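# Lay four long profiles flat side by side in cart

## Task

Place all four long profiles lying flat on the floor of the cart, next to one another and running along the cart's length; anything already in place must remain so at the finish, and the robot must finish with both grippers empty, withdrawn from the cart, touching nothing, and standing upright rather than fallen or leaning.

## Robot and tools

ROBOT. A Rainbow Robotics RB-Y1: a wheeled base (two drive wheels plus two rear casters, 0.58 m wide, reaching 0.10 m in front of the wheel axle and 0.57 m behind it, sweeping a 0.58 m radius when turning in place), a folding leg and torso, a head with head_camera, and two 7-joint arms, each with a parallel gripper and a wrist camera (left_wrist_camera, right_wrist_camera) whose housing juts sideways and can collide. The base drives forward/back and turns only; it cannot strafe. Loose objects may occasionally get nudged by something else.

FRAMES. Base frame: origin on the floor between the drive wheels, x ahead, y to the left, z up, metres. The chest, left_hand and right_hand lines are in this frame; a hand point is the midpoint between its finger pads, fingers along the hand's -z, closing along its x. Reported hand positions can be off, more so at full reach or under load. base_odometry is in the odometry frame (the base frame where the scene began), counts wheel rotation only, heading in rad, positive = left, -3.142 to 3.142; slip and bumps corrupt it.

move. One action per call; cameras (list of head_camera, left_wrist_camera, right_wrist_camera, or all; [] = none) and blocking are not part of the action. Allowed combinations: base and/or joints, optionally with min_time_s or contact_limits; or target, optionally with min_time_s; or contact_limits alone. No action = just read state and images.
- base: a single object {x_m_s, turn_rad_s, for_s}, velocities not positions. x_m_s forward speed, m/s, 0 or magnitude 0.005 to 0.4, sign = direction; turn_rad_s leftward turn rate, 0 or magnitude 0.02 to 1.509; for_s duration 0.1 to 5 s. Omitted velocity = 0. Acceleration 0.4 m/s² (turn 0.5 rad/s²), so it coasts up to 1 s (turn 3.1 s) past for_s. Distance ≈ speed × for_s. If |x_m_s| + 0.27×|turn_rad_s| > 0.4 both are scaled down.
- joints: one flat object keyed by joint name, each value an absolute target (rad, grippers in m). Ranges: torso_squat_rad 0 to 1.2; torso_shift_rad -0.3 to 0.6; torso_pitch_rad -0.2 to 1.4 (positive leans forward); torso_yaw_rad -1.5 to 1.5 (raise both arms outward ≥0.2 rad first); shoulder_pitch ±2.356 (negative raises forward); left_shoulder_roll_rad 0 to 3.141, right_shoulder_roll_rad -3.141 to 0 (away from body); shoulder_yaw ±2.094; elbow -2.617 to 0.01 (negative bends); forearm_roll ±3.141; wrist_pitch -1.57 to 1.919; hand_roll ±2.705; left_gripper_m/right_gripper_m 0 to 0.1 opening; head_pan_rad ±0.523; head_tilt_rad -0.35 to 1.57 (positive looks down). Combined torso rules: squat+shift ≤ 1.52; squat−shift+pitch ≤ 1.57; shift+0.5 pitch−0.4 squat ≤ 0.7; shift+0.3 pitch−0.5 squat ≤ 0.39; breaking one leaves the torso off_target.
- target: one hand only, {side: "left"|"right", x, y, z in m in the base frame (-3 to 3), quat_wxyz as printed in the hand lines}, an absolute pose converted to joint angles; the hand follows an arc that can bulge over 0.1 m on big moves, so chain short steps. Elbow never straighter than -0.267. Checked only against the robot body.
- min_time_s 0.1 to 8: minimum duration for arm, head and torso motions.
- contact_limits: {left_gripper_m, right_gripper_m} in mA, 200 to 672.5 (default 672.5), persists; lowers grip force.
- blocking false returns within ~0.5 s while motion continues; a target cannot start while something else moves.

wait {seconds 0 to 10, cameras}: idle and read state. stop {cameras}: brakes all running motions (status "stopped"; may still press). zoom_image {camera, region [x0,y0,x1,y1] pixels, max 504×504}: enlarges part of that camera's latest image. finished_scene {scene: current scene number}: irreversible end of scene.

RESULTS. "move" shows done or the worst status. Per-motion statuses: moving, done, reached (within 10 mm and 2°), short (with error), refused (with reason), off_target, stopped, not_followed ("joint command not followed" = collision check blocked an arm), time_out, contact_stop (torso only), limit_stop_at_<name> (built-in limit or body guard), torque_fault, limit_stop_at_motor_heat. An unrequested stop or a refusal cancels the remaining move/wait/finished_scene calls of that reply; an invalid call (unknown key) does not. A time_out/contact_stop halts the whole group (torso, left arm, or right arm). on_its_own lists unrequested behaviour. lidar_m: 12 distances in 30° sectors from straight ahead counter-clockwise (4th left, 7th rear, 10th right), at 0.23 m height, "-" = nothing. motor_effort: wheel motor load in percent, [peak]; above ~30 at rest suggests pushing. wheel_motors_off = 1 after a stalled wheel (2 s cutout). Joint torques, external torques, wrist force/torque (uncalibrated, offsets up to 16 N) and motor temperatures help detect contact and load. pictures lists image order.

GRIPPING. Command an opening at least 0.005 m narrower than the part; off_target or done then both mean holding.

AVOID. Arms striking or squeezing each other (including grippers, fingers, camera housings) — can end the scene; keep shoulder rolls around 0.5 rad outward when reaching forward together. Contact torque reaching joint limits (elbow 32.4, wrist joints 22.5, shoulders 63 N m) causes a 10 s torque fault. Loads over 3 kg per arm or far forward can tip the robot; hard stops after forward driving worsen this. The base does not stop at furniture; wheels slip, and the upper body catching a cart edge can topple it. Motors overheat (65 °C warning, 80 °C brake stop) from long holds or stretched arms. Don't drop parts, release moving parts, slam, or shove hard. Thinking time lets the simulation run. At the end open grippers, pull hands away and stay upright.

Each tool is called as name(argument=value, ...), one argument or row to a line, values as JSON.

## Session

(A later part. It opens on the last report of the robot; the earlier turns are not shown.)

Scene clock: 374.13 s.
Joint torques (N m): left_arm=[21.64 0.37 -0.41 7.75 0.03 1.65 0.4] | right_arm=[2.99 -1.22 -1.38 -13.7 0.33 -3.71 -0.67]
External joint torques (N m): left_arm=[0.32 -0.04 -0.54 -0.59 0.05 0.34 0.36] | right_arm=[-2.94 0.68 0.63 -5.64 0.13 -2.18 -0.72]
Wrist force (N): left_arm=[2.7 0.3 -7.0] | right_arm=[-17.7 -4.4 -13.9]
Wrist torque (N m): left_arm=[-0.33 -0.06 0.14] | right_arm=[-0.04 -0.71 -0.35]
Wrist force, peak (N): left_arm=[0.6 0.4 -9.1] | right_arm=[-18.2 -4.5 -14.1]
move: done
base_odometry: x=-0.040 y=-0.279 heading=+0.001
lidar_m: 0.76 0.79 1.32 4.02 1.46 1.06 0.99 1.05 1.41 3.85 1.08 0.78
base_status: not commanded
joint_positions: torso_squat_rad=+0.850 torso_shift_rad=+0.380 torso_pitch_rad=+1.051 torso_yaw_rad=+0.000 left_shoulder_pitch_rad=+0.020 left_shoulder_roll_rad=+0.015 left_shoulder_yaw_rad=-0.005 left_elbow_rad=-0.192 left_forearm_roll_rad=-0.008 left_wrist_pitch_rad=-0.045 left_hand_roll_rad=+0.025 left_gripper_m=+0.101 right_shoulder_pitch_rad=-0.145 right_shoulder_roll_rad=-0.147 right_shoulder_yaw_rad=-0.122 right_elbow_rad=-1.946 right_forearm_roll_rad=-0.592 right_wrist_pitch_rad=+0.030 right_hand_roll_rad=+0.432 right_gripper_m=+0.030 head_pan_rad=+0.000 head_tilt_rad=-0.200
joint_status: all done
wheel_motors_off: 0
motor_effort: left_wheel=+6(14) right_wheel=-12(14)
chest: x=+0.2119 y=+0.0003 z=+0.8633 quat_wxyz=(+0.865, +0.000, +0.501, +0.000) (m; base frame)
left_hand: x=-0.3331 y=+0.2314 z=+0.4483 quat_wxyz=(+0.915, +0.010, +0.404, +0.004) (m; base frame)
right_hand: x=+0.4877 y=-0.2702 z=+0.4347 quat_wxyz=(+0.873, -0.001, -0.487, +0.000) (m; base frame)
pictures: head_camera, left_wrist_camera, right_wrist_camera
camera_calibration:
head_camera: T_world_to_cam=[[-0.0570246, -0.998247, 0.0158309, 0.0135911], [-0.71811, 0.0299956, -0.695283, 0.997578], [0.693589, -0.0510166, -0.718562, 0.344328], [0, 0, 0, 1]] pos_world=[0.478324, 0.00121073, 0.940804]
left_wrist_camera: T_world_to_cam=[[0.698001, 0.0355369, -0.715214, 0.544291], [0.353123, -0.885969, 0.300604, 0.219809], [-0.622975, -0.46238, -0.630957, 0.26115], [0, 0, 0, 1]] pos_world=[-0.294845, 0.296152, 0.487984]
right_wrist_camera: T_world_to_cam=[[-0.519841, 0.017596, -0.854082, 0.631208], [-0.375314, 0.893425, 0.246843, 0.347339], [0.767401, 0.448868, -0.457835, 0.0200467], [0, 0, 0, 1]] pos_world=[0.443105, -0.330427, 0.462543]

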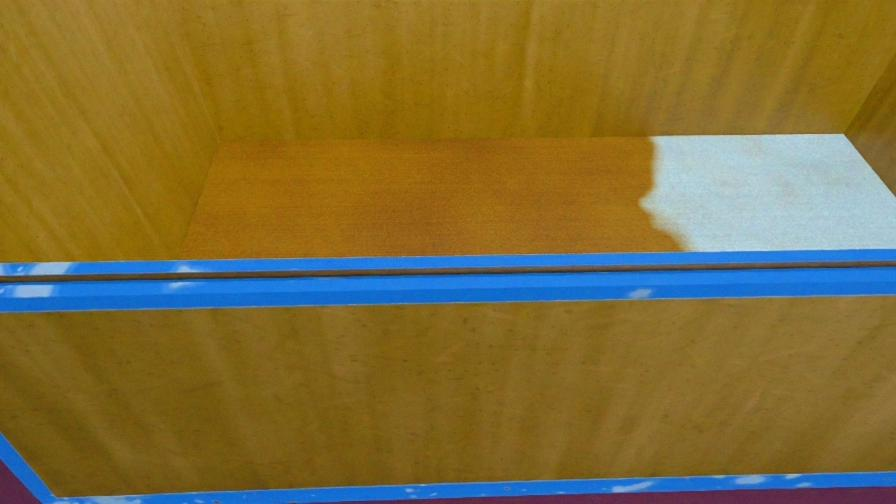

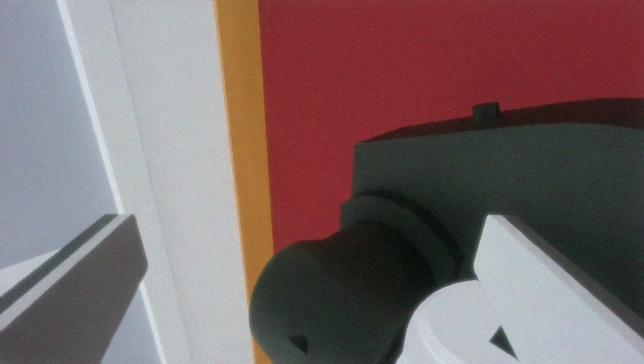

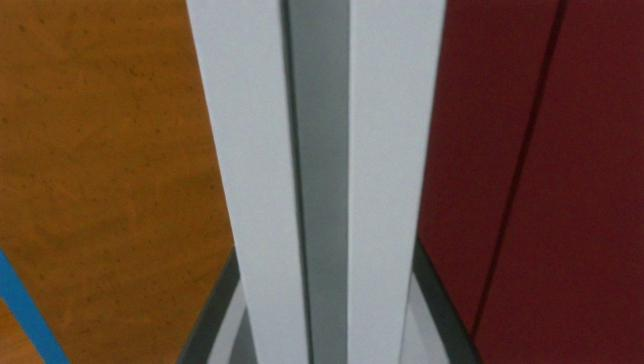

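move(
  target={"side": "right", "x": 0.60, "y": -0.25, "z": 0.45, "quat_wxyz": [1, 0, 0, 0]},
  min_time_s=2.5,
  cameras=["head_camera", "right_wrist_camera"],
)

move(
  target={"side": "right", "x": 0.62, "y": -0.25, "z": 0.31, "quat_wxyz": [1, 0, 0, 0]},
  min_time_s=2,
  cameras=["head_camera", "right_wrist_camera"],
)

Scene clock: 382.50 s.
Joint torques (N m): left_arm=[21.79 0.43 -0.75 7.94 -0.13 1.39 0.22] | right_arm=[-13.27 -8.15 -0.62 -11.9 0.19 -0.05 -0.09]
External joint torques (N m): left_arm=[0.47 0.02 -0.89 -0.4 -0.12 0.08 0.18] | right_arm=[-2.58 -2.05 0.24 -3.53 -0.03 0 -0.09]
Wrist force (N): left_arm=[3.0 0.4 -6.9] | right_arm=[-4.8 -4.3 -21.3]
Wrist torque (N m): left_arm=[-0.34 -0.05 0.16] | right_arm=[-0.36 -0.45 -0.40]
Wrist force, peak (N): left_arm=[3.1 0.2 -7.7] | right_arm=[-13.9 -5.2 -18.6]
move: done
base_odometry: x=-0.040 y=-0.279 heading=+0.001
lidar_m: 0.76 0.79 1.32 4.02 1.45 1.05 1.00 1.04 1.42 3.86 1.08 0.79
base_status: not commanded
joint_positions: torso_squat_rad=+0.850 torso_shift_rad=+0.380 torso_pitch_rad=+1.051 torso_yaw_rad=+0.000 left_shoulder_pitch_rad=+0.020 left_shoulder_roll_rad=+0.015 left_shoulder_yaw_rad=-0.005 left_elbow_rad=-0.192 left_forearm_roll_rad=-0.008 left_wrist_pitch_rad=-0.045 left_hand_roll_rad=+0.025 left_gripper_m=+0.101 right_shoulder_pitch_rad=-1.166 right_shoulder_roll_rad=-0.305 right_shoulder_yaw_rad=-0.341 right_elbow_rad=-1.745 right_forearm_roll_rad=-0.095 right_wrist_pitch_rad=+1.871 right_hand_roll_rad=+0.003 right_gripper_m=+0.030 head_pan_rad=+0.000 head_tilt_rad=-0.200
joint_status: all done
wheel_motors_off: 0
motor_effort: left_wheel=+7(8) right_wheel=-9(11)
chest: x=+0.2119 y=+0.0003 z=+0.8633 quat_wxyz=(+0.865, +0.000, +0.501, +0.000) (m; base frame)
left_hand: x=-0.3330 y=+0.2314 z=+0.4483 quat_wxyz=(+0.915, +0.010, +0.404, +0.004) (m; base frame)
right_hand: x=+0.5995 y=-0.2499 z=+0.4497 quat_wxyz=(+1.000, +0.000, +0.001, +0.000) (m; base frame)
right_hand_status: reached (checked arc, planned for 2.5 s): 1 mm and 0.1 deg off.
pictures: head_camera, right_wrist_camera
camera_calibration:
head_camera: T_world_to_cam=[[-0.0570246, -0.998247, 0.0158309, 0.0135911], [-0.71811, 0.0299956, -0.695283, 0.997578], [0.693589, -0.0510166, -0.718562, 0.344328], [0, 0, 0, 1]] pos_world=[0.478324, 0.00121073, 0.940804]
right_wrist_camera: T_world_to_cam=[[-0.999822, 0.0180522, -0.00545748, 0.608073], [0.0136626, 0.892815, 0.450216, 0.042664], [0.0129999, 0.450062, -0.892903, 0.580267], [0, 0, 0, 1]] pos_world=[0.599839, -0.310224, 0.502232]

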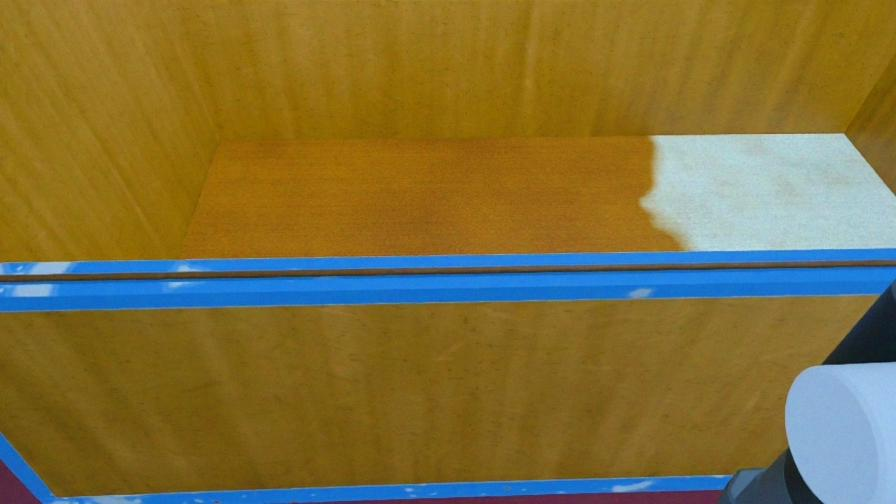

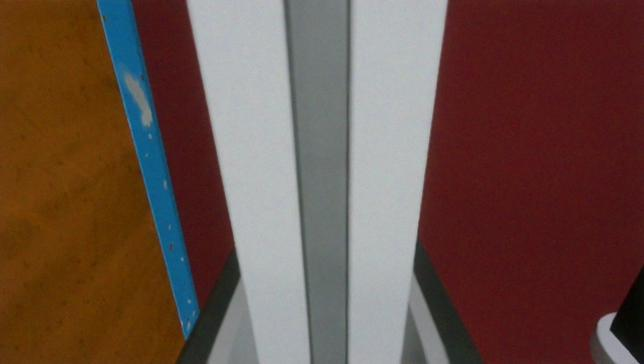

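Scene clock: 384.83 s.
Joint torques (N m): left_arm=[22.42 0.49 -0.83 7.93 -0.14 1.53 0.17] | right_arm=[-15.04 -10.14 0.28 -10.91 0.57 0.11 -0.05]
External joint torques (N m): left_arm=[1.11 0.08 -0.96 -0.41 -0.13 0.23 0.13] | right_arm=[-2.62 -3.55 0.73 -3.29 0.34 0.17 -0.05]
Wrist force (N): left_arm=[2.6 0.0 -7.1] | right_arm=[-4.9 -4.2 -21.3]
Wrist torque (N m): left_arm=[-0.28 -0.07 0.15] | right_arm=[-0.02 -0.50 -0.38]
Wrist force, peak (N): left_arm=[3.4 0.0 -7.6] | right_arm=[-4.9 -4.6 -22.0]
move: done
base_odometry: x=-0.040 y=-0.279 heading=+0.001
lidar_m: 0.76 0.81 1.32 4.03 1.46 1.06 1.00 1.04 1.42 3.86 1.07 0.79
base_status: not commanded
joint_positions: torso_squat_rad=+0.850 torso_shift_rad=+0.380 torso_pitch_rad=+1.051 torso_yaw_rad=+0.000 left_shoulder_pitch_rad=+0.020 left_shoulder_roll_rad=+0.015 left_shoulder_yaw_rad=-0.005 left_elbow_rad=-0.192 left_forearm_roll_rad=-0.008 left_wrist_pitch_rad=-0.045 left_hand_roll_rad=+0.025 left_gripper_m=+0.101 right_shoulder_pitch_rad=-1.308 right_shoulder_roll_rad=-0.331 right_shoulder_yaw_rad=-0.332 right_elbow_rad=-1.003 right_forearm_roll_rad=-0.075 right_wrist_pitch_rad=+1.270 right_hand_roll_rad=+0.035 right_gripper_m=+0.030 head_pan_rad=+0.000 head_tilt_rad=-0.200
joint_status: all done
wheel_motors_off: 0
motor_effort: left_wheel=+6(7) right_wheel=-9(10)
chest: x=+0.2119 y=+0.0003 z=+0.8633 quat_wxyz=(+0.865, +0.000, +0.501, +0.000) (m; base frame)
left_hand: x=-0.3330 y=+0.2314 z=+0.4482 quat_wxyz=(+0.915, +0.010, +0.404, +0.004) (m; base frame)
right_hand: x=+0.6190 y=-0.2497 z=+0.3099 quat_wxyz=(+1.000, +0.000, +0.000, +0.000) (m; base frame)
right_hand_status: reached (checked arc, planned for 2.0 s): 1 mm and 0.0 deg off.
pictures: head_camera, right_wrist_camera
camera_calibration:
head_camera: T_world_to_cam=[[-0.0570246, -0.998247, 0.0158309, 0.0135911], [-0.71811, 0.0299956, -0.695283, 0.997578], [0.693589, -0.0510166, -0.718562, 0.344328], [0, 0, 0, 1]] pos_world=[0.478324, 0.00121073, 0.940804]
right_wrist_camera: T_world_to_cam=[[-0.99981, 0.0183333, -0.00665976, 0.627222], [0.0133705, 0.892754, 0.450347, 0.105274], [0.0142019, 0.450172, -0.892829, 0.454361], [0, 0, 0, 1]] pos_world=[0.619242, -0.310024, 0.362434]

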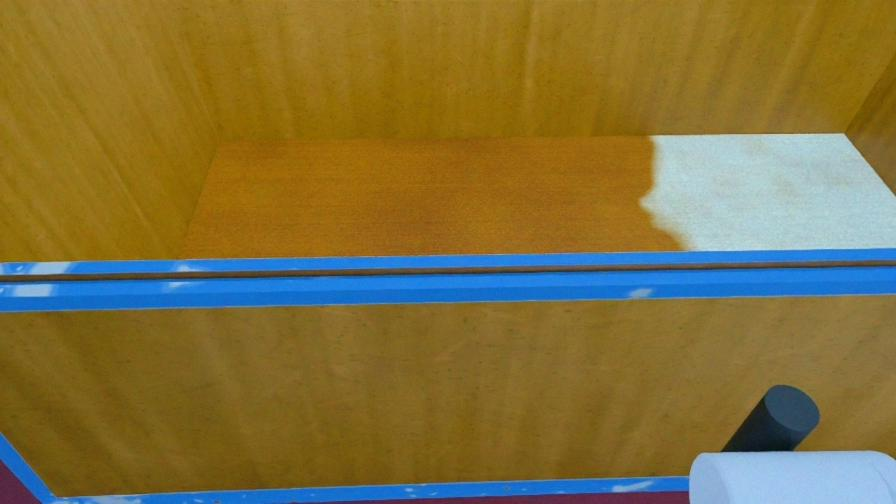

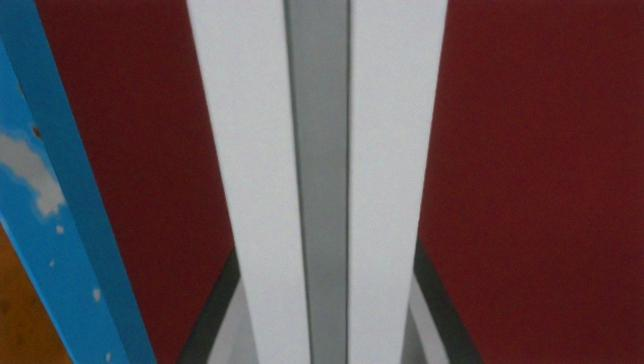

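move(
  target={"side": "right", "x": 0.58, "y": -0.25, "z": 0.55, "quat_wxyz": [1, 0, 0, 0]},
  min_time_s=2,
  cameras=[],
)

move(
  target={"side": "right", "x": 0.58, "y": -0.25, "z": 0.8, "quat_wxyz": [1, 0, 0, 0]},
  min_time_s=2,
  cameras=["head_camera", "right_wrist_camera"],
)

Scene clock: 399.67 s.
Joint torques (N m): left_arm=[22.81 0.2 -0.28 7.87 -0.06 1.43 0.19] | right_arm=[-12.13 -13.79 -8.06 -8.33 0.33 -0.29 -0.21]
External joint torques (N m): left_arm=[1.49 -0.21 -0.41 -0.47 -0.05 0.12 0.15] | right_arm=[-2.35 -2.61 -1.14 -2.76 0.1 -0.28 -0.21]
Wrist force (N): left_arm=[2.8 0.2 -7.0] | right_arm=[-5.1 -4.4 -21.0]
Wrist torque (N m): left_arm=[-0.31 -0.05 0.16] | right_arm=[0.19 -0.56 -0.38]
Wrist force, peak (N): left_arm=[3.3 0.1 -7.5] | right_arm=[-5.5 -4.6 -22.9]
move: done
base_odometry: x=-0.040 y=-0.279 heading=+0.001
lidar_m: 0.76 0.80 1.33 4.03 1.46 1.05 1.00 1.04 1.41 3.85 1.07 0.79
base_status: not commanded
joint_positions: torso_squat_rad=+0.850 torso_shift_rad=+0.380 torso_pitch_rad=+1.051 torso_yaw_rad=+0.000 left_shoulder_pitch_rad=+0.020 left_shoulder_roll_rad=+0.015 left_shoulder_yaw_rad=-0.005 left_elbow_rad=-0.192 left_forearm_roll_rad=-0.008 left_wrist_pitch_rad=-0.045 left_hand_roll_rad=+0.025 left_gripper_m=+0.101 right_shoulder_pitch_rad=-1.109 right_shoulder_roll_rad=-0.978 right_shoulder_yaw_rad=+0.038 right_elbow_rad=-2.079 right_forearm_roll_rad=-0.869 right_wrist_pitch_rad=+1.919 right_hand_roll_rad=-0.721 right_gripper_m=+0.030 head_pan_rad=+0.000 head_tilt_rad=-0.200
joint_status: all done
wheel_motors_off: 0
motor_effort: left_wheel=+6(7) right_wheel=-5(9)
chest: x=+0.2119 y=+0.0003 z=+0.8633 quat_wxyz=(+0.865, +0.000, +0.501, +0.000) (m; base frame)
left_hand: x=-0.3330 y=+0.2314 z=+0.4482 quat_wxyz=(+0.915, +0.010, +0.404, +0.004) (m; base frame)
right_hand: x=+0.5794 y=-0.2506 z=+0.5497 quat_wxyz=(+1.000, +0.000, -0.001, -0.001) (m; base frame)
right_hand_status: reached (checked arc, planned for 2.0 s): 1 mm and 0.1 deg off.
pictures: none
No camera images: "cameras" was empty.

Scene clock: 402.00 s.
Joint torques (N m): left_arm=[21.74 -0.42 -0.28 7.93 -0.14 1.6 0.17] | right_arm=[-13.78 -9.83 -8.98 1.88 0.56 -0.46 -0.17]
External joint torques (N m): left_arm=[0.42 -0.83 -0.41 -0.41 -0.12 0.29 0.13] | right_arm=[-2.43 -1.74 -0.32 0.24 0.35 -0.43 -0.17]
Wrist force (N): left_arm=[3.0 0.1 -7.2] | right_arm=[-4.6 -4.3 -21.1]
Wrist torque (N m): left_arm=[-0.30 -0.06 0.15] | right_arm=[-0.10 -0.46 -0.41]
Wrist force, peak (N): left_arm=[3.2 0.1 -7.7] | right_arm=[-5.1 -4.1 -22.3]
move: done
base_odometry: x=-0.040 y=-0.279 heading=+0.001
lidar_m: 0.75 0.80 1.33 4.03 1.46 1.05 1.00 1.04 1.42 3.85 1.07 0.79
base_status: not commanded
joint_positions: torso_squat_rad=+0.850 torso_shift_rad=+0.380 torso_pitch_rad=+1.051 torso_yaw_rad=+0.000 left_shoulder_pitch_rad=+0.020 left_shoulder_roll_rad=+0.015 left_shoulder_yaw_rad=-0.005 left_elbow_rad=-0.192 left_forearm_roll_rad=-0.008 left_wrist_pitch_rad=-0.045 left_hand_roll_rad=+0.025 left_gripper_m=+0.101 right_shoulder_pitch_rad=-2.152 right_shoulder_roll_rad=-1.690 right_shoulder_yaw_rad=+0.606 right_elbow_rad=-2.073 right_forearm_roll_rad=-1.850 right_wrist_pitch_rad=+1.919 right_hand_roll_rad=-1.075 right_gripper_m=+0.030 head_pan_rad=+0.000 head_tilt_rad=-0.200
joint_status: all done
wheel_motors_off: 0
motor_effort: left_wheel=+5(6) right_wheel=-6(7)
chest: x=+0.2119 y=+0.0003 z=+0.8633 quat_wxyz=(+0.865, +0.000, +0.501, +0.000) (m; base frame)
left_hand: x=-0.3330 y=+0.2314 z=+0.4482 quat_wxyz=(+0.915, +0.010, +0.404, +0.004) (m; base frame)
right_hand: x=+0.5798 y=-0.2502 z=+0.7997 quat_wxyz=(+1.000, +0.003, -0.002, +0.000) (m; base frame)
right_hand_status: reached (checked arc, planned for 2.0 s): 0 mm and 0.5 deg off.
pictures: head_camera, right_wrist_camera
camera_calibration:
head_camera: T_world_to_cam=[[-0.0569558, -0.998252, 0.0157589, 0.0136257], [-0.718112, 0.0299962, -0.69528, 0.997577], [0.693593, -0.0509169, -0.718566, 0.34433], [0, 0, 0, 1]] pos_world=[0.478324, 0.00121055, 0.940805]
right_wrist_camera: T_world_to_cam=[[-0.99977, 0.0183121, -0.0111923, 0.594848], [0.0111906, 0.889799, 0.456216, -0.118472], [0.0183132, 0.455986, -0.889799, 0.889131], [0, 0, 0, 1]] pos_world=[0.579754, -0.310908, 0.851854]

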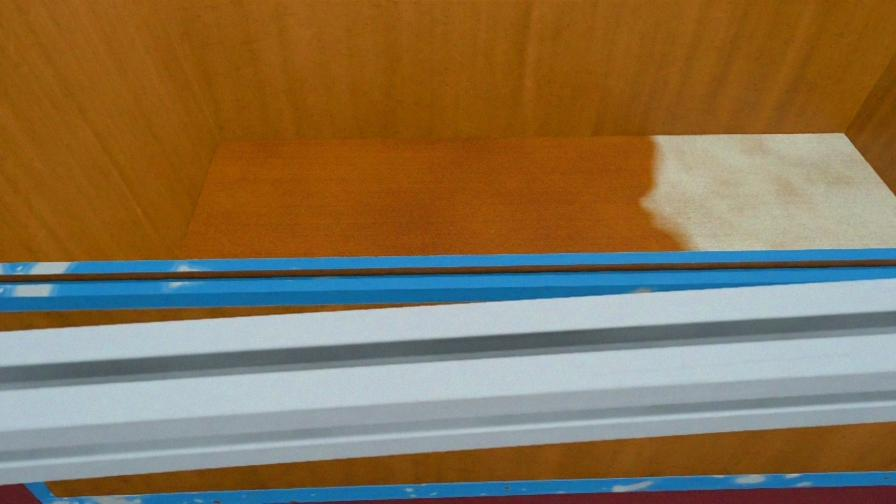

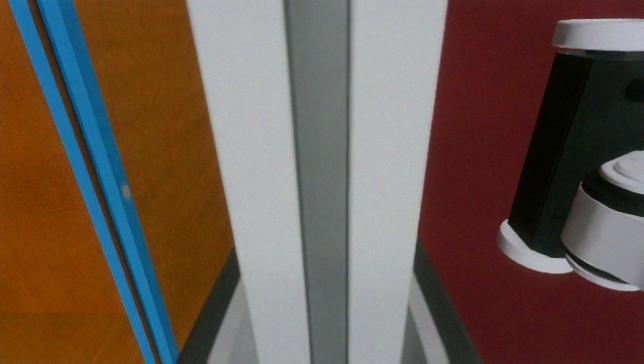

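move(
  joints={"right_shoulder_pitch_rad": -1.109, "right_shoulder_roll_rad": -0.978, "right_shoulder_yaw_rad": 0.038, "right_elbow_rad": -2.079, "right_forearm_roll_rad": -0.869, "right_wrist_pitch_rad": 1.919, "right_hand_roll_rad": -0.721},
  min_time_s=2,
  cameras=[],
)

move(
  joints={"right_shoulder_pitch_rad": -1.166, "right_shoulder_roll_rad": -0.305, "right_shoulder_yaw_rad": -0.341, "right_elbow_rad": -1.745, "right_forearm_roll_rad": -0.095, "right_wrist_pitch_rad": 1.871, "right_hand_roll_rad": 0.003},
  min_time_s=2,
  cameras=[],
)

move(
  target={"side": "right", "x": 0.50, "y": -0.25, "z": 0.55, "quat_wxyz": [0.9239, 0, -0.3827, 0]},
  min_time_s=2,
  cameras=["head_camera"],
)

move(
  target={"side": "right", "x": 0.50, "y": -0.25, "z": 0.75, "quat_wxyz": [0.819, 0, -0.5736, 0]},
  min_time_s=2,
  cameras=["head_camera", "right_wrist_camera"],
)

Scene clock: 429.53 s.
Joint torques (N m): left_arm=[21.51 0.23 -0.3 7.66 -0.03 1.46 0.58] | right_arm=[-12.51 -11.4 -8.54 -8.22 0.31 0.19 -0.05]
External joint torques (N m): left_arm=[0.19 -0.18 -0.43 -0.68 -0.02 0.16 0.54] | right_arm=[-2.75 -0.22 -1.63 -2.64 0.09 0.19 -0.05]
Wrist force (N): left_arm=[3.0 0.3 -7.1] | right_arm=[-5.1 -4.6 -21.0]
Wrist torque (N m): left_arm=[-0.32 -0.05 0.15] | right_arm=[-0.15 -0.55 -0.38]
Wrist force, peak (N): left_arm=[3.0 0.4 -7.8] | right_arm=[-4.7 -5.1 -22.4]
move: done
base_odometry: x=-0.040 y=-0.279 heading=+0.001
lidar_m: 0.76 0.80 1.33 4.03 1.45 1.06 1.00 1.03 1.41 3.86 1.07 0.80
base_status: not commanded
joint_positions: torso_squat_rad=+0.850 torso_shift_rad=+0.380 torso_pitch_rad=+1.051 torso_yaw_rad=+0.000 left_shoulder_pitch_rad=+0.020 left_shoulder_roll_rad=+0.015 left_shoulder_yaw_rad=-0.005 left_elbow_rad=-0.192 left_forearm_roll_rad=-0.008 left_wrist_pitch_rad=-0.045 left_hand_roll_rad=+0.025 left_gripper_m=+0.101 right_shoulder_pitch_rad=-1.108 right_shoulder_roll_rad=-0.978 right_shoulder_yaw_rad=+0.039 right_elbow_rad=-2.078 right_forearm_roll_rad=-0.869 right_wrist_pitch_rad=+1.919 right_hand_roll_rad=-0.721 right_gripper_m=+0.030 head_pan_rad=+0.000 head_tilt_rad=-0.200
joint_status: all done
wheel_motors_off: 0
motor_effort: left_wheel=+4(6) right_wheel=-3(7)
chest: x=+0.2119 y=+0.0003 z=+0.8633 quat_wxyz=(+0.865, +0.000, +0.501, +0.000) (m; base frame)
left_hand: x=-0.3330 y=+0.2314 z=+0.4482 quat_wxyz=(+0.915, +0.010, +0.404, +0.004) (m; base frame)
right_hand: x=+0.5789 y=-0.2509 z=+0.5491 quat_wxyz=(+1.000, +0.000, +0.000, -0.001) (m; base frame)
pictures: none
No camera images: "cameras" was empty.

Scene clock: 431.83 s.
Joint torques (N m): left_arm=[22.22 -0.22 -0.78 7.86 -0.21 1.61 0.12] | right_arm=[-14.65 -5.41 -0.98 -12.05 0.42 -0.22 0.01]
External joint torques (N m): left_arm=[0.9 -0.63 -0.91 -0.48 -0.2 0.31 0.08] | right_arm=[-3.97 0.68 -0.12 -3.68 0.18 -0.17 0.01]
Wrist force (N): left_arm=[3.0 0.3 -7.0] | right_arm=[-4.8 -4.1 -21.7]
Wrist torque (N m): left_arm=[-0.33 -0.05 0.13] | right_arm=[-0.02 -0.45 -0.40]
Wrist force, peak (N): left_arm=[3.4 -0.2 -7.4] | right_arm=[-5.2 -4.6 -22.0]
move: done
base_odometry: x=-0.040 y=-0.279 heading=+0.001
lidar_m: 0.76 0.79 1.32 4.02 1.45 1.06 1.00 1.03 1.42 3.87 1.06 0.79
base_status: not commanded
joint_positions: torso_squat_rad=+0.850 torso_shift_rad=+0.380 torso_pitch_rad=+1.051 torso_yaw_rad=+0.000 left_shoulder_pitch_rad=+0.020 left_shoulder_roll_rad=+0.015 left_shoulder_yaw_rad=-0.005 left_elbow_rad=-0.192 left_forearm_roll_rad=-0.008 left_wrist_pitch_rad=-0.045 left_hand_roll_rad=+0.025 left_gripper_m=+0.101 right_shoulder_pitch_rad=-1.165 right_shoulder_roll_rad=-0.305 right_shoulder_yaw_rad=-0.341 right_elbow_rad=-1.744 right_forearm_roll_rad=-0.095 right_wrist_pitch_rad=+1.871 right_hand_roll_rad=+0.003 right_gripper_m=+0.030 head_pan_rad=+0.000 head_tilt_rad=-0.200
joint_status: all done
wheel_motors_off: 0
motor_effort: left_wheel=+5(6) right_wheel=-5(7)
chest: x=+0.2119 y=+0.0003 z=+0.8633 quat_wxyz=(+0.865, +0.000, +0.501, +0.000) (m; base frame)
left_hand: x=-0.3330 y=+0.2314 z=+0.4482 quat_wxyz=(+0.915, +0.010, +0.404, +0.004) (m; base frame)
right_hand: x=+0.5990 y=-0.2498 z=+0.4493 quat_wxyz=(+1.000, +0.000, +0.001, +0.000) (m; base frame)
pictures: none
No camera images: "cameras" was empty.

Scene clock: 434.17 s.
Joint torques (N m): left_arm=[22.17 -0.24 0.2 7.74 -0.34 1.57 0.31] | right_arm=[2.54 0.91 -0.64 -15.11 0 -3.12 -0.02]
External joint torques (N m): left_arm=[0.85 -0.64 0.07 -0.6 -0.32 0.26 0.27] | right_arm=[-1.7 1.72 0.66 -5.37 -0.15 -1.71 -0.04]
Wrist force (N): left_arm=[2.9 0.5 -7.1] | right_arm=[-15.8 -4.1 -16.5]
Wrist torque (N m): left_arm=[-0.35 -0.05 0.13] | right_arm=[0.21 -0.72 -0.31]
Wrist force, peak (N): left_arm=[2.9 0.3 -7.7] | right_arm=[-15.0 -4.6 -18.4]
move: done
base_odometry: x=-0.040 y=-0.279 heading=+0.001
lidar_m: 0.75 0.81 1.32 4.01 1.45 1.06 0.99 1.04 1.42 3.87 1.07 0.79
base_status: not commanded
joint_positions: torso_squat_rad=+0.850 torso_shift_rad=+0.380 torso_pitch_rad=+1.051 torso_yaw_rad=+0.000 left_shoulder_pitch_rad=+0.020 left_shoulder_roll_rad=+0.015 left_shoulder_yaw_rad=-0.005 left_elbow_rad=-0.192 left_forearm_roll_rad=-0.008 left_wrist_pitch_rad=-0.045 left_hand_roll_rad=+0.025 left_gripper_m=+0.101 right_shoulder_pitch_rad=-0.139 right_shoulder_roll_rad=+0.000 right_shoulder_yaw_rad=-0.224 right_elbow_rad=-2.610 right_forearm_roll_rad=-0.237 right_wrist_pitch_rad=+0.917 right_hand_roll_rad=+0.127 right_gripper_m=+0.030 head_pan_rad=+0.000 head_tilt_rad=-0.200
joint_status: all done
wheel_motors_off: 0
motor_effort: left_wheel=+4(5) right_wheel=-4(6)
chest: x=+0.2119 y=+0.0003 z=+0.8633 quat_wxyz=(+0.865, +0.000, +0.501, +0.000) (m; base frame)
left_hand: x=-0.3330 y=+0.2314 z=+0.4482 quat_wxyz=(+0.915, +0.010, +0.404, +0.004) (m; base frame)
right_hand: x=+0.4997 y=-0.2496 z=+0.5503 quat_wxyz=(+0.924, +0.005, -0.382, +0.004) (m; base frame)
right_hand_status: reached (checked arc, planned for 2.0 s): 1 mm and 0.7 deg off.
pictures: head_camera
camera_calibration:
head_camera: T_world_to_cam=[[-0.0570261, -0.998247, 0.0158295, 0.0135915], [-0.71811, 0.0299976, -0.695283, 0.997647], [0.693589, -0.0510166, -0.718562, 0.3444], [0, 0, 0, 1]] pos_world=[0.478324, 0.00121073, 0.940904]

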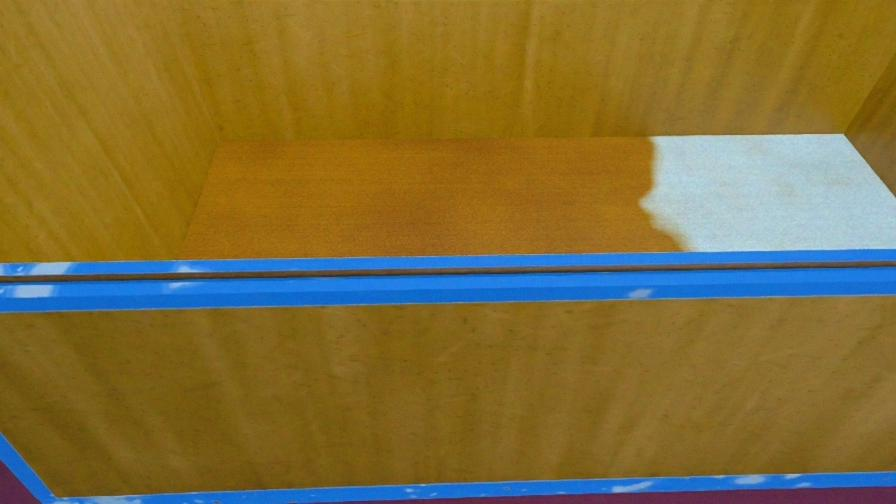

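Scene clock: 436.50 s.
Joint torques (N m): left_arm=[22.13 0.02 -0.8 7.68 -0.36 1.48 0.18] | right_arm=[5.84 -2.93 -3.35 -14.27 0.47 -4.07 -0.24]
External joint torques (N m): left_arm=[0.82 -0.39 -0.93 -0.66 -0.35 0.17 0.14] | right_arm=[-2.23 -0.68 -0.05 -5.55 0.15 -2.17 -0.29]
Wrist force (N): left_arm=[2.8 0.2 -7.6] | right_arm=[-20.0 -4.7 -3.9]
Wrist torque (N m): left_arm=[-0.30 -0.06 0.14] | right_arm=[-0.03 -0.83 -0.29]
Wrist force, peak (N): left_arm=[3.2 0.4 -7.6] | right_arm=[-16.5 -4.7 -16.7]
move: short
base_odometry: x=-0.040 y=-0.279 heading=+0.001
lidar_m: 0.76 0.80 1.32 4.02 1.45 1.05 1.00 1.03 1.43 3.86 1.07 0.79
base_status: not commanded
joint_positions: torso_squat_rad=+0.850 torso_shift_rad=+0.380 torso_pitch_rad=+1.051 torso_yaw_rad=+0.000 left_shoulder_pitch_rad=+0.020 left_shoulder_roll_rad=+0.015 left_shoulder_yaw_rad=-0.005 left_elbow_rad=-0.192 left_forearm_roll_rad=-0.008 left_wrist_pitch_rad=-0.045 left_hand_roll_rad=+0.025 left_gripper_m=+0.101 right_shoulder_pitch_rad=+0.292 right_shoulder_roll_rad=-0.444 right_shoulder_yaw_rad=-0.174 right_elbow_rad=-2.616 right_forearm_roll_rad=-0.486 right_wrist_pitch_rad=-0.438 right_hand_roll_rad=+0.080 right_gripper_m=+0.030 head_pan_rad=+0.000 head_tilt_rad=-0.200
joint_status: all done
wheel_motors_off: 0
motor_effort: left_wheel=+4(5) right_wheel=-3(7)
chest: x=+0.2119 y=+0.0003 z=+0.8633 quat_wxyz=(+0.865, +0.000, +0.501, +0.000) (m; base frame)
left_hand: x=-0.3330 y=+0.2314 z=+0.4482 quat_wxyz=(+0.915, +0.010, +0.404, +0.004) (m; base frame)
right_hand: x=+0.4999 y=-0.2505 z=+0.7487 quat_wxyz=(+0.658, +0.084, -0.746, +0.059) (m; base frame)
right_hand_status: short (checked arc, as near as the solve gets, planned for 2.0 s): 1 mm and 29.5 deg off. The place is met; only the turn is off.
pictures: head_camera, right_wrist_camera
camera_calibration:
head_camera: T_world_to_cam=[[-0.0570261, -0.998247, 0.0158295, 0.0135915], [-0.71811, 0.0299976, -0.695283, 0.997647], [0.693589, -0.0510166, -0.718562, 0.3444], [0, 0, 0, 1]] pos_world=[0.478324, 0.00121073, 0.940904]
right_wrist_camera: T_world_to_cam=[[0.12212, 0.0662607, -0.990301, 0.698622], [-0.619147, 0.784913, -0.0238323, 0.554241], [0.775722, 0.616052, 0.136878, -0.261793], [0, 0, 0, 1]] pos_world=[0.460919, -0.320044, 0.740889]

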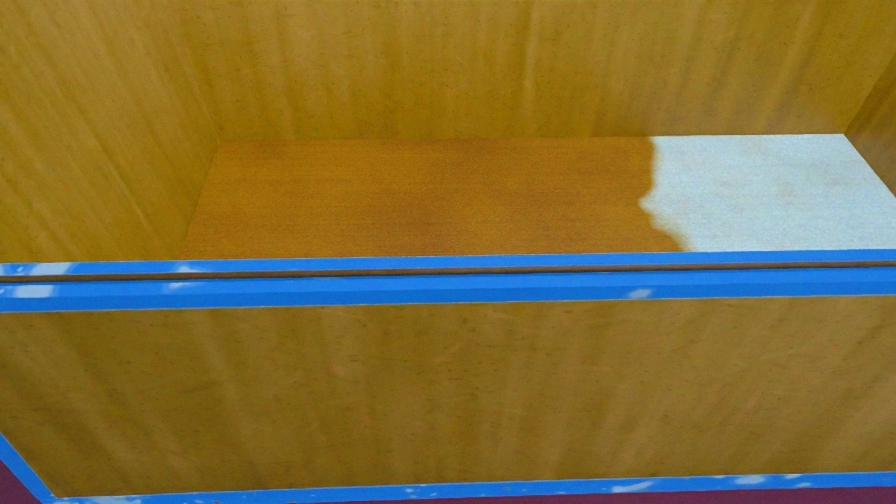

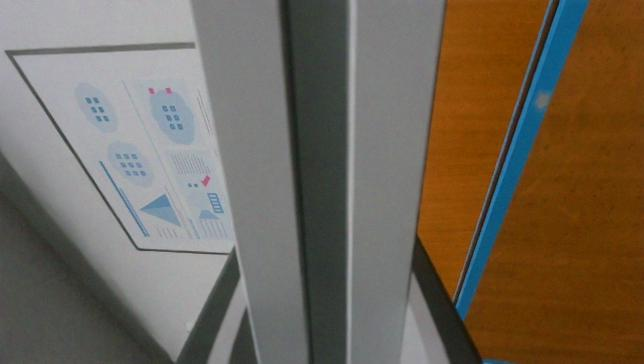

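move(
  target={"side": "right", "x": 0.56, "y": -0.235, "z": 0.56, "quat_wxyz": [0.9239, 0, -0.3827, 0]},
  min_time_s=2,
  cameras=[],
)

move(
  joints={"torso_squat_rad": 0.6, "torso_shift_rad": 0.15, "torso_pitch_rad": 0.65, "head_tilt_rad": 0.1},
  cameras=["head_camera"],
)

move(
  target={"side": "right", "x": 0.50, "y": -0.235, "z": 0.80, "quat_wxyz": [0.9239, 0, -0.3827, 0]},
  min_time_s=2,
  cameras=["head_camera", "right_wrist_camera"],
)

Scene clock: 467.47 s.
Joint torques (N m): left_arm=[22.21 -0.03 -0.1 7.75 -0.19 1.69 0.2] | right_arm=[-2.18 0.34 -0.86 -14.89 0.18 -3.29 -0.54]
External joint torques (N m): left_arm=[0.89 -0.43 -0.23 -0.59 -0.18 0.39 0.16] | right_arm=[-2.29 1.16 -0.32 -5.24 0.02 -1.89 -0.58]
Wrist force (N): left_arm=[2.9 0.2 -7.5] | right_arm=[-15.7 -4.5 -16.8]
Wrist torque (N m): left_arm=[-0.31 -0.06 0.14] | right_arm=[-0.24 -0.71 -0.36]
Wrist force, peak (N): left_arm=[3.3 0.2 -7.6] | right_arm=[-16.6 -5.4 -17.6]
move: done
base_odometry: x=-0.040 y=-0.279 heading=+0.001
lidar_m: 0.76 0.80 1.32 4.02 1.44 1.05 0.99 1.04 1.43 3.86 1.07 0.79
base_status: not commanded
joint_positions: torso_squat_rad=+0.850 torso_shift_rad=+0.380 torso_pitch_rad=+1.051 torso_yaw_rad=+0.000 left_shoulder_pitch_rad=+0.020 left_shoulder_roll_rad=+0.015 left_shoulder_yaw_rad=-0.005 left_elbow_rad=-0.192 left_forearm_roll_rad=-0.008 left_wrist_pitch_rad=-0.045 left_hand_roll_rad=+0.025 left_gripper_m=+0.101 right_shoulder_pitch_rad=-0.459 right_shoulder_roll_rad=-0.024 right_shoulder_yaw_rad=-0.234 right_elbow_rad=-2.552 right_forearm_roll_rad=-0.086 right_wrist_pitch_rad=+1.153 right_hand_roll_rad=+0.058 right_gripper_m=+0.030 head_pan_rad=+0.000 head_tilt_rad=-0.200
joint_status: all done
wheel_motors_off: 0
motor_effort: left_wheel=+4(5) right_wheel=-2(7)
chest: x=+0.2119 y=+0.0003 z=+0.8633 quat_wxyz=(+0.865, +0.000, +0.501, +0.000) (m; base frame)
left_hand: x=-0.3330 y=+0.2314 z=+0.4482 quat_wxyz=(+0.915, +0.010, +0.404, +0.004) (m; base frame)
right_hand: x=+0.5596 y=-0.2351 z=+0.5594 quat_wxyz=(+0.924, +0.000, -0.382, +0.000) (m; base frame)
right_hand_status: reached (checked arc, planned for 2.0 s): 1 mm and 0.1 deg off.
pictures: none
No camera images: "cameras" was empty.

Scene clock: 469.93 s.
Joint torques (N m): left_arm=[15.21 -0.47 -0.44 5.08 -0.16 0.75 0.34] | right_arm=[-8.09 -1.26 -0.28 -13.96 0.18 -4.15 -0.11]
External joint torques (N m): left_arm=[1.1 -0.98 -0.54 -0.42 -0.15 0.06 0.32] | right_arm=[-2.48 0.62 -0.13 -5.23 0.09 -2.34 -0.15]
Wrist force (N): left_arm=[1.3 0.2 -8.1] | right_arm=[-19.0 -4.1 -12.4]
Wrist torque (N m): left_arm=[-0.30 -0.12 0.13] | right_arm=[-0.06 -0.79 -0.28]
Wrist force, peak (N): left_arm=[1.7 0.1 -8.6] | right_arm=[-16.5 -3.9 -17.9]
move: done
base_odometry: x=-0.040 y=-0.279 heading=+0.001
lidar_m: 0.76 0.79 1.33 4.02 1.45 1.05 1.00 1.04 1.41 3.85 1.07 0.80
base_status: not commanded
joint_positions: torso_squat_rad=+0.600 torso_shift_rad=+0.150 torso_pitch_rad=+0.650 torso_yaw_rad=+0.000 left_shoulder_pitch_rad=+0.020 left_shoulder_roll_rad=+0.015 left_shoulder_yaw_rad=-0.005 left_elbow_rad=-0.192 left_forearm_roll_rad=-0.008 left_wrist_pitch_rad=-0.045 left_hand_roll_rad=+0.025 left_gripper_m=+0.101 right_shoulder_pitch_rad=-0.459 right_shoulder_roll_rad=-0.024 right_shoulder_yaw_rad=-0.234 right_elbow_rad=-2.552 right_forearm_roll_rad=-0.086 right_wrist_pitch_rad=+1.153 right_hand_roll_rad=+0.058 right_gripper_m=+0.030 head_pan_rad=+0.000 head_tilt_rad=+0.100
joint_status: all done
wheel_motors_off: 0
motor_effort: left_wheel=+6(7) right_wheel=-3(6)
chest: x=+0.0457 y=+0.0003 z=+1.0980 quat_wxyz=(+0.948, +0.000, +0.319, +0.000) (m; base frame)
left_hand: x=-0.2944 y=+0.2314 z=+0.5034 quat_wxyz=(+0.977, +0.009, +0.214, +0.006) (m; base frame)
right_hand: x=+0.4844 y=-0.2351 z=+0.9535 quat_wxyz=(+0.830, +0.000, -0.558, +0.000) (m; base frame)
pictures: head_camera
camera_calibration:
head_camera: T_world_to_cam=[[-0.0583948, -0.998242, 0.0101116, 0.00411863], [-0.644888, 0.0299887, -0.763688, 1.12563], [0.762043, -0.0511163, -0.645506, 0.603636], [0, 0, 0, 1]] pos_world=[0.266147, 0.00121089, 1.24924]

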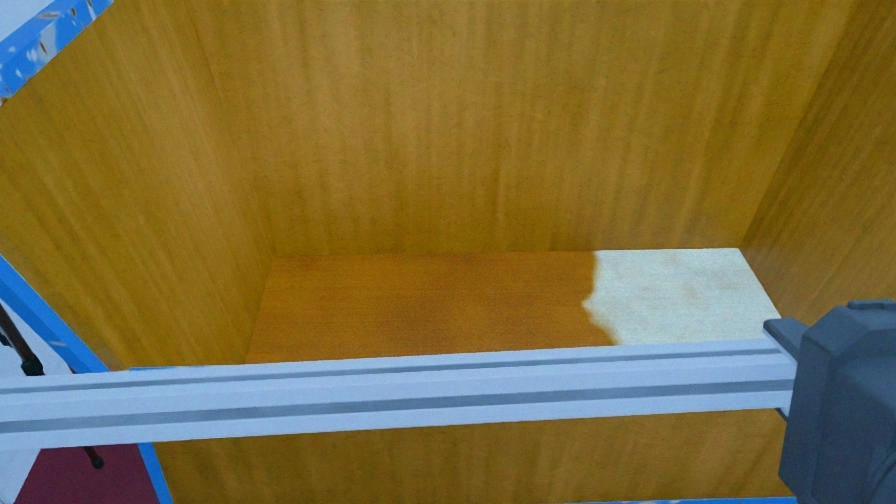

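Scene clock: 472.27 s.
Joint torques (N m): left_arm=[15.17 0.74 -0.3 4.81 -0.17 0.6 0.3] | right_arm=[-11.72 -5.31 -0.76 -14.81 0.23 -3.17 -0.54]
External joint torques (N m): left_arm=[1.06 0.22 -0.41 -0.69 -0.16 -0.09 0.28] | right_arm=[-3.73 -2.71 -0.62 -5.29 0.07 -1.77 -0.58]
Wrist force (N): left_arm=[1.0 0.4 -8.2] | right_arm=[-15.7 -4.1 -17.3]
Wrist torque (N m): left_arm=[-0.31 -0.15 0.14] | right_arm=[-0.17 -0.73 -0.28]
Wrist force, peak (N): left_arm=[1.2 0.3 -8.8] | right_arm=[-16.1 -4.2 -17.9]
move: done
base_odometry: x=-0.040 y=-0.279 heading=+0.001
lidar_m: 0.76 0.80 1.32 4.03 1.44 1.06 0.99 1.04 1.41 3.86 1.07 0.79
base_status: not commanded
joint_positions: torso_squat_rad=+0.600 torso_shift_rad=+0.150 torso_pitch_rad=+0.650 torso_yaw_rad=+0.000 left_shoulder_pitch_rad=+0.020 left_shoulder_roll_rad=+0.015 left_shoulder_yaw_rad=-0.005 left_elbow_rad=-0.192 left_forearm_roll_rad=-0.008 left_wrist_pitch_rad=-0.045 left_hand_roll_rad=+0.025 left_gripper_m=+0.101 right_shoulder_pitch_rad=-0.555 right_shoulder_roll_rad=-0.051 right_shoulder_yaw_rad=-0.238 right_elbow_rad=-2.123 right_forearm_roll_rad=-0.049 right_wrist_pitch_rad=+1.219 right_hand_roll_rad=+0.049 right_gripper_m=+0.030 head_pan_rad=+0.000 head_tilt_rad=+0.100
joint_status: all done
wheel_motors_off: 0
motor_effort: left_wheel=+5(6) right_wheel=-4(6)
chest: x=+0.0458 y=+0.0003 z=+1.0980 quat_wxyz=(+0.948, +0.000, +0.319, +0.000) (m; base frame)
left_hand: x=-0.2944 y=+0.2314 z=+0.5034 quat_wxyz=(+0.977, +0.009, +0.214, +0.006) (m; base frame)
right_hand: x=+0.4993 y=-0.2349 z=+0.7992 quat_wxyz=(+0.924, +0.000, -0.382, +0.000) (m; base frame)
right_hand_status: reached (checked arc, planned for 2.0 s): 1 mm and 0.1 deg off.
pictures: head_camera, right_wrist_camera
camera_calibration:
head_camera: T_world_to_cam=[[-0.0583948, -0.998242, 0.0101116, 0.00411863], [-0.644888, 0.0299887, -0.763688, 1.12563], [0.762043, -0.0511163, -0.645506, 0.603636], [0, 0, 0, 1]] pos_world=[0.266147, 0.00121089, 1.24924]
right_wrist_camera: T_world_to_cam=[[-0.704019, 0.0184649, -0.709941, 0.924919], [-0.307948, 0.892855, 0.328601, 0.131078], [0.639942, 0.449966, -0.622901, 0.358055], [0, 0, 0, 1]] pos_world=[0.462391, -0.295225, 0.836599]

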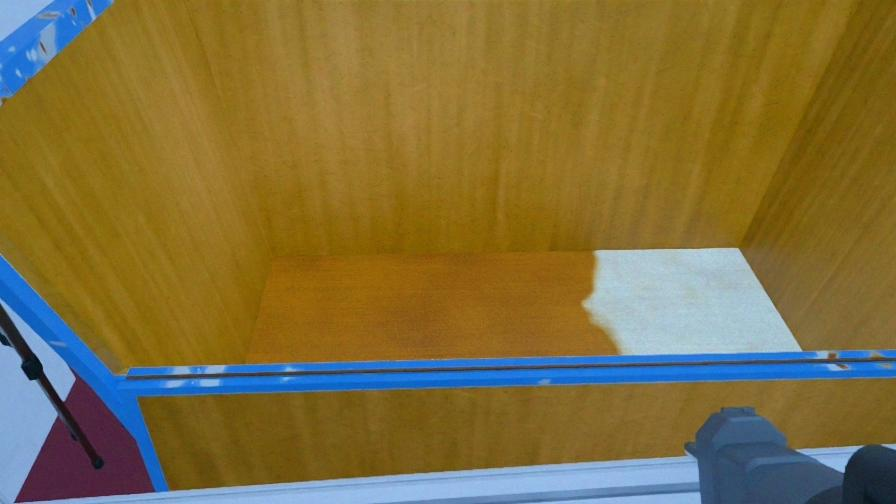

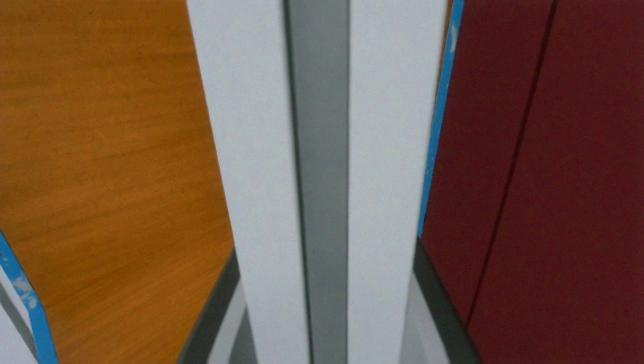

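move(
  base={"turn_rad_s": -0.05, "for_s": 0.35},
  joints={"head_tilt_rad": 0.25, "head_pan_rad": 0.35},
  cameras=["head_camera"],
)

move(
  joints={"head_tilt_rad": 0.25, "head_pan_rad": -0.4},
  cameras=["head_camera"],
)

Scene clock: 484.20 s.
Joint torques (N m): left_arm=[15.38 0.62 0.2 5.16 -0.12 0.83 0.22] | right_arm=[-11.78 -5.09 -0.22 -14.62 0 -3.1 -0.32]
External joint torques (N m): left_arm=[1.27 0.11 0.09 -0.34 -0.11 0.15 0.19] | right_arm=[-3.79 -2.48 -0.07 -5.1 -0.16 -1.7 -0.35]
Wrist force (N): left_arm=[1.3 0.2 -8.0] | right_arm=[-15.5 -3.9 -17.7]
Wrist torque (N m): left_arm=[-0.28 -0.11 0.12] | right_arm=[-0.17 -0.69 -0.34]
Wrist force, peak (N): left_arm=[1.0 0.5 -8.9] | right_arm=[-16.0 -3.9 -17.6]
move: done
base_odometry: x=-0.040 y=-0.279 heading=-0.017
lidar_m: 0.76 0.79 1.33 4.29 1.47 1.07 1.00 1.03 1.38 3.64 1.09 0.80
base_status: done (sent for 0.37 of 0.37 s)
joint_positions: torso_squat_rad=+0.600 torso_shift_rad=+0.150 torso_pitch_rad=+0.650 torso_yaw_rad=+0.000 left_shoulder_pitch_rad=+0.020 left_shoulder_roll_rad=+0.015 left_shoulder_yaw_rad=-0.005 left_elbow_rad=-0.192 left_forearm_roll_rad=-0.008 left_wrist_pitch_rad=-0.045 left_hand_roll_rad=+0.025 left_gripper_m=+0.101 right_shoulder_pitch_rad=-0.555 right_shoulder_roll_rad=-0.051 right_shoulder_yaw_rad=-0.238 right_elbow_rad=-2.123 right_forearm_roll_rad=-0.049 right_wrist_pitch_rad=+1.219 right_hand_roll_rad=+0.049 right_gripper_m=+0.030 head_pan_rad=+0.350 head_tilt_rad=+0.250
joint_status: all done
wheel_motors_off: 0
motor_effort: left_wheel=+12(29) right_wheel=-7(31)
chest: x=+0.0458 y=+0.0003 z=+1.0980 quat_wxyz=(+0.948, +0.000, +0.319, +0.000) (m; base frame)
left_hand: x=-0.2944 y=+0.2314 z=+0.5034 quat_wxyz=(+0.977, +0.009, +0.214, +0.006) (m; base frame)
right_hand: x=+0.4993 y=-0.2349 z=+0.7992 quat_wxyz=(+0.924, +0.000, -0.382, +0.000) (m; base frame)
pictures: head_camera
camera_calibration:
head_camera: T_world_to_cam=[[0.218745, -0.957008, -0.190492, 0.2025], [-0.75053, -0.0402545, -0.659609, 1.01569], [0.623582, 0.287256, -0.727069, 0.730492], [0, 0, 0, 1]] pos_world=[0.262487, 0.0248421, 1.23965]

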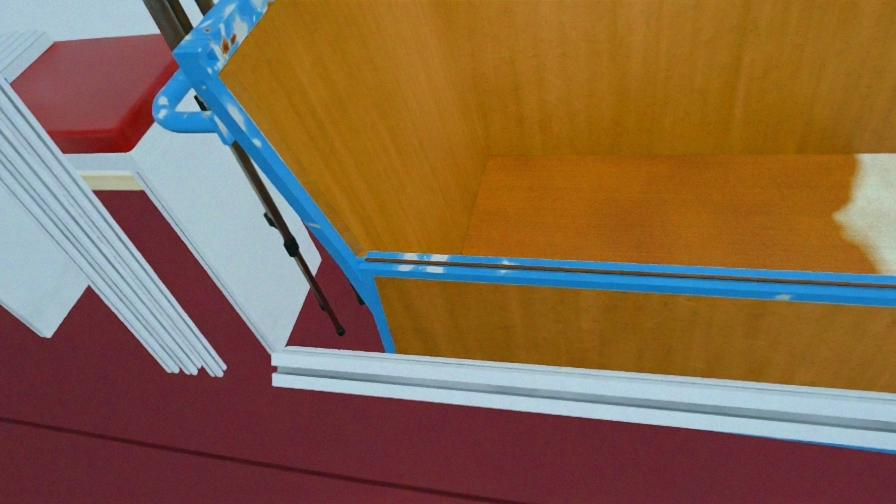

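Scene clock: 485.37 s.
Joint torques (N m): left_arm=[15.22 0.63 0.17 5.08 0 0.74 0.12] | right_arm=[-12.01 -5.07 0.09 -14.83 0.19 -2.95 -0.4]
External joint torques (N m): left_arm=[1.12 0.12 0.06 -0.42 0.01 0.06 0.1] | right_arm=[-4.02 -2.46 0.24 -5.3 0.03 -1.55 -0.44]
Wrist force (N): left_arm=[1.3 0.3 -8.3] | right_arm=[-15.7 -3.8 -17.5]
Wrist torque (N m): left_arm=[-0.29 -0.11 0.15] | right_arm=[-0.03 -0.72 -0.32]
Wrist force, peak (N): left_arm=[0.9 0.4 -8.8] | right_arm=[-15.8 -3.9 -17.6]
move: done
base_odometry: x=-0.040 y=-0.279 heading=-0.017
lidar_m: 0.76 0.80 1.32 4.29 1.47 1.07 0.99 1.03 1.39 3.63 1.09 0.79
base_status: not commanded
joint_positions: torso_squat_rad=+0.600 torso_shift_rad=+0.150 torso_pitch_rad=+0.650 torso_yaw_rad=+0.000 left_shoulder_pitch_rad=+0.020 left_shoulder_roll_rad=+0.015 left_shoulder_yaw_rad=-0.005 left_elbow_rad=-0.192 left_forearm_roll_rad=-0.008 left_wrist_pitch_rad=-0.045 left_hand_roll_rad=+0.025 left_gripper_m=+0.101 right_shoulder_pitch_rad=-0.555 right_shoulder_roll_rad=-0.051 right_shoulder_yaw_rad=-0.238 right_elbow_rad=-2.123 right_forearm_roll_rad=-0.049 right_wrist_pitch_rad=+1.219 right_hand_roll_rad=+0.049 right_gripper_m=+0.030 head_pan_rad=-0.400 head_tilt_rad=+0.250
joint_status: all done
wheel_motors_off: 0
motor_effort: left_wheel=+12(13) right_wheel=-6(9)
chest: x=+0.0458 y=+0.0003 z=+1.0980 quat_wxyz=(+0.948, +0.000, +0.319, +0.000) (m; base frame)
left_hand: x=-0.2944 y=+0.2314 z=+0.5034 quat_wxyz=(+0.977, +0.009, +0.214, +0.006) (m; base frame)
right_hand: x=+0.4993 y=-0.2349 z=+0.7992 quat_wxyz=(+0.924, +0.000, -0.382, +0.000) (m; base frame)
pictures: head_camera
camera_calibration:
head_camera: T_world_to_cam=[[-0.362209, -0.897563, 0.251367, -0.239965], [-0.72978, 0.105318, -0.675521, 1.03161], [0.579849, -0.428123, -0.693171, 0.696715], [0, 0, 0, 1]] pos_world=[0.26194, -0.0257515, 1.24014]

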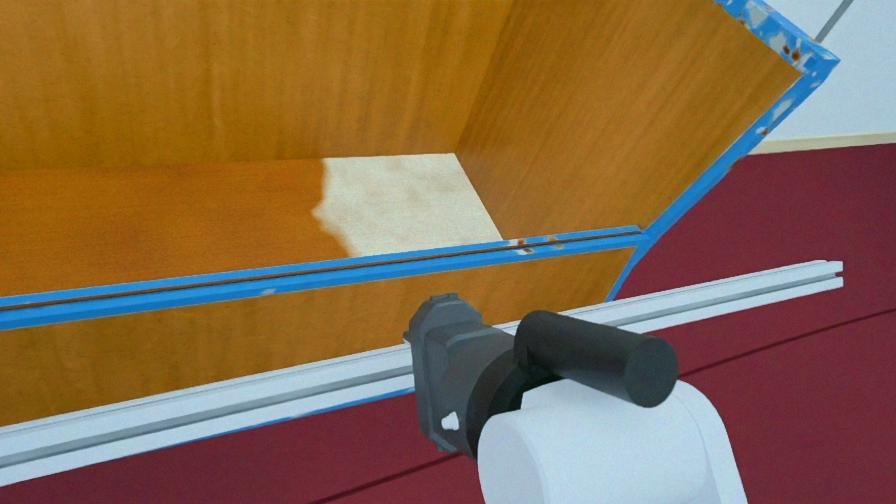

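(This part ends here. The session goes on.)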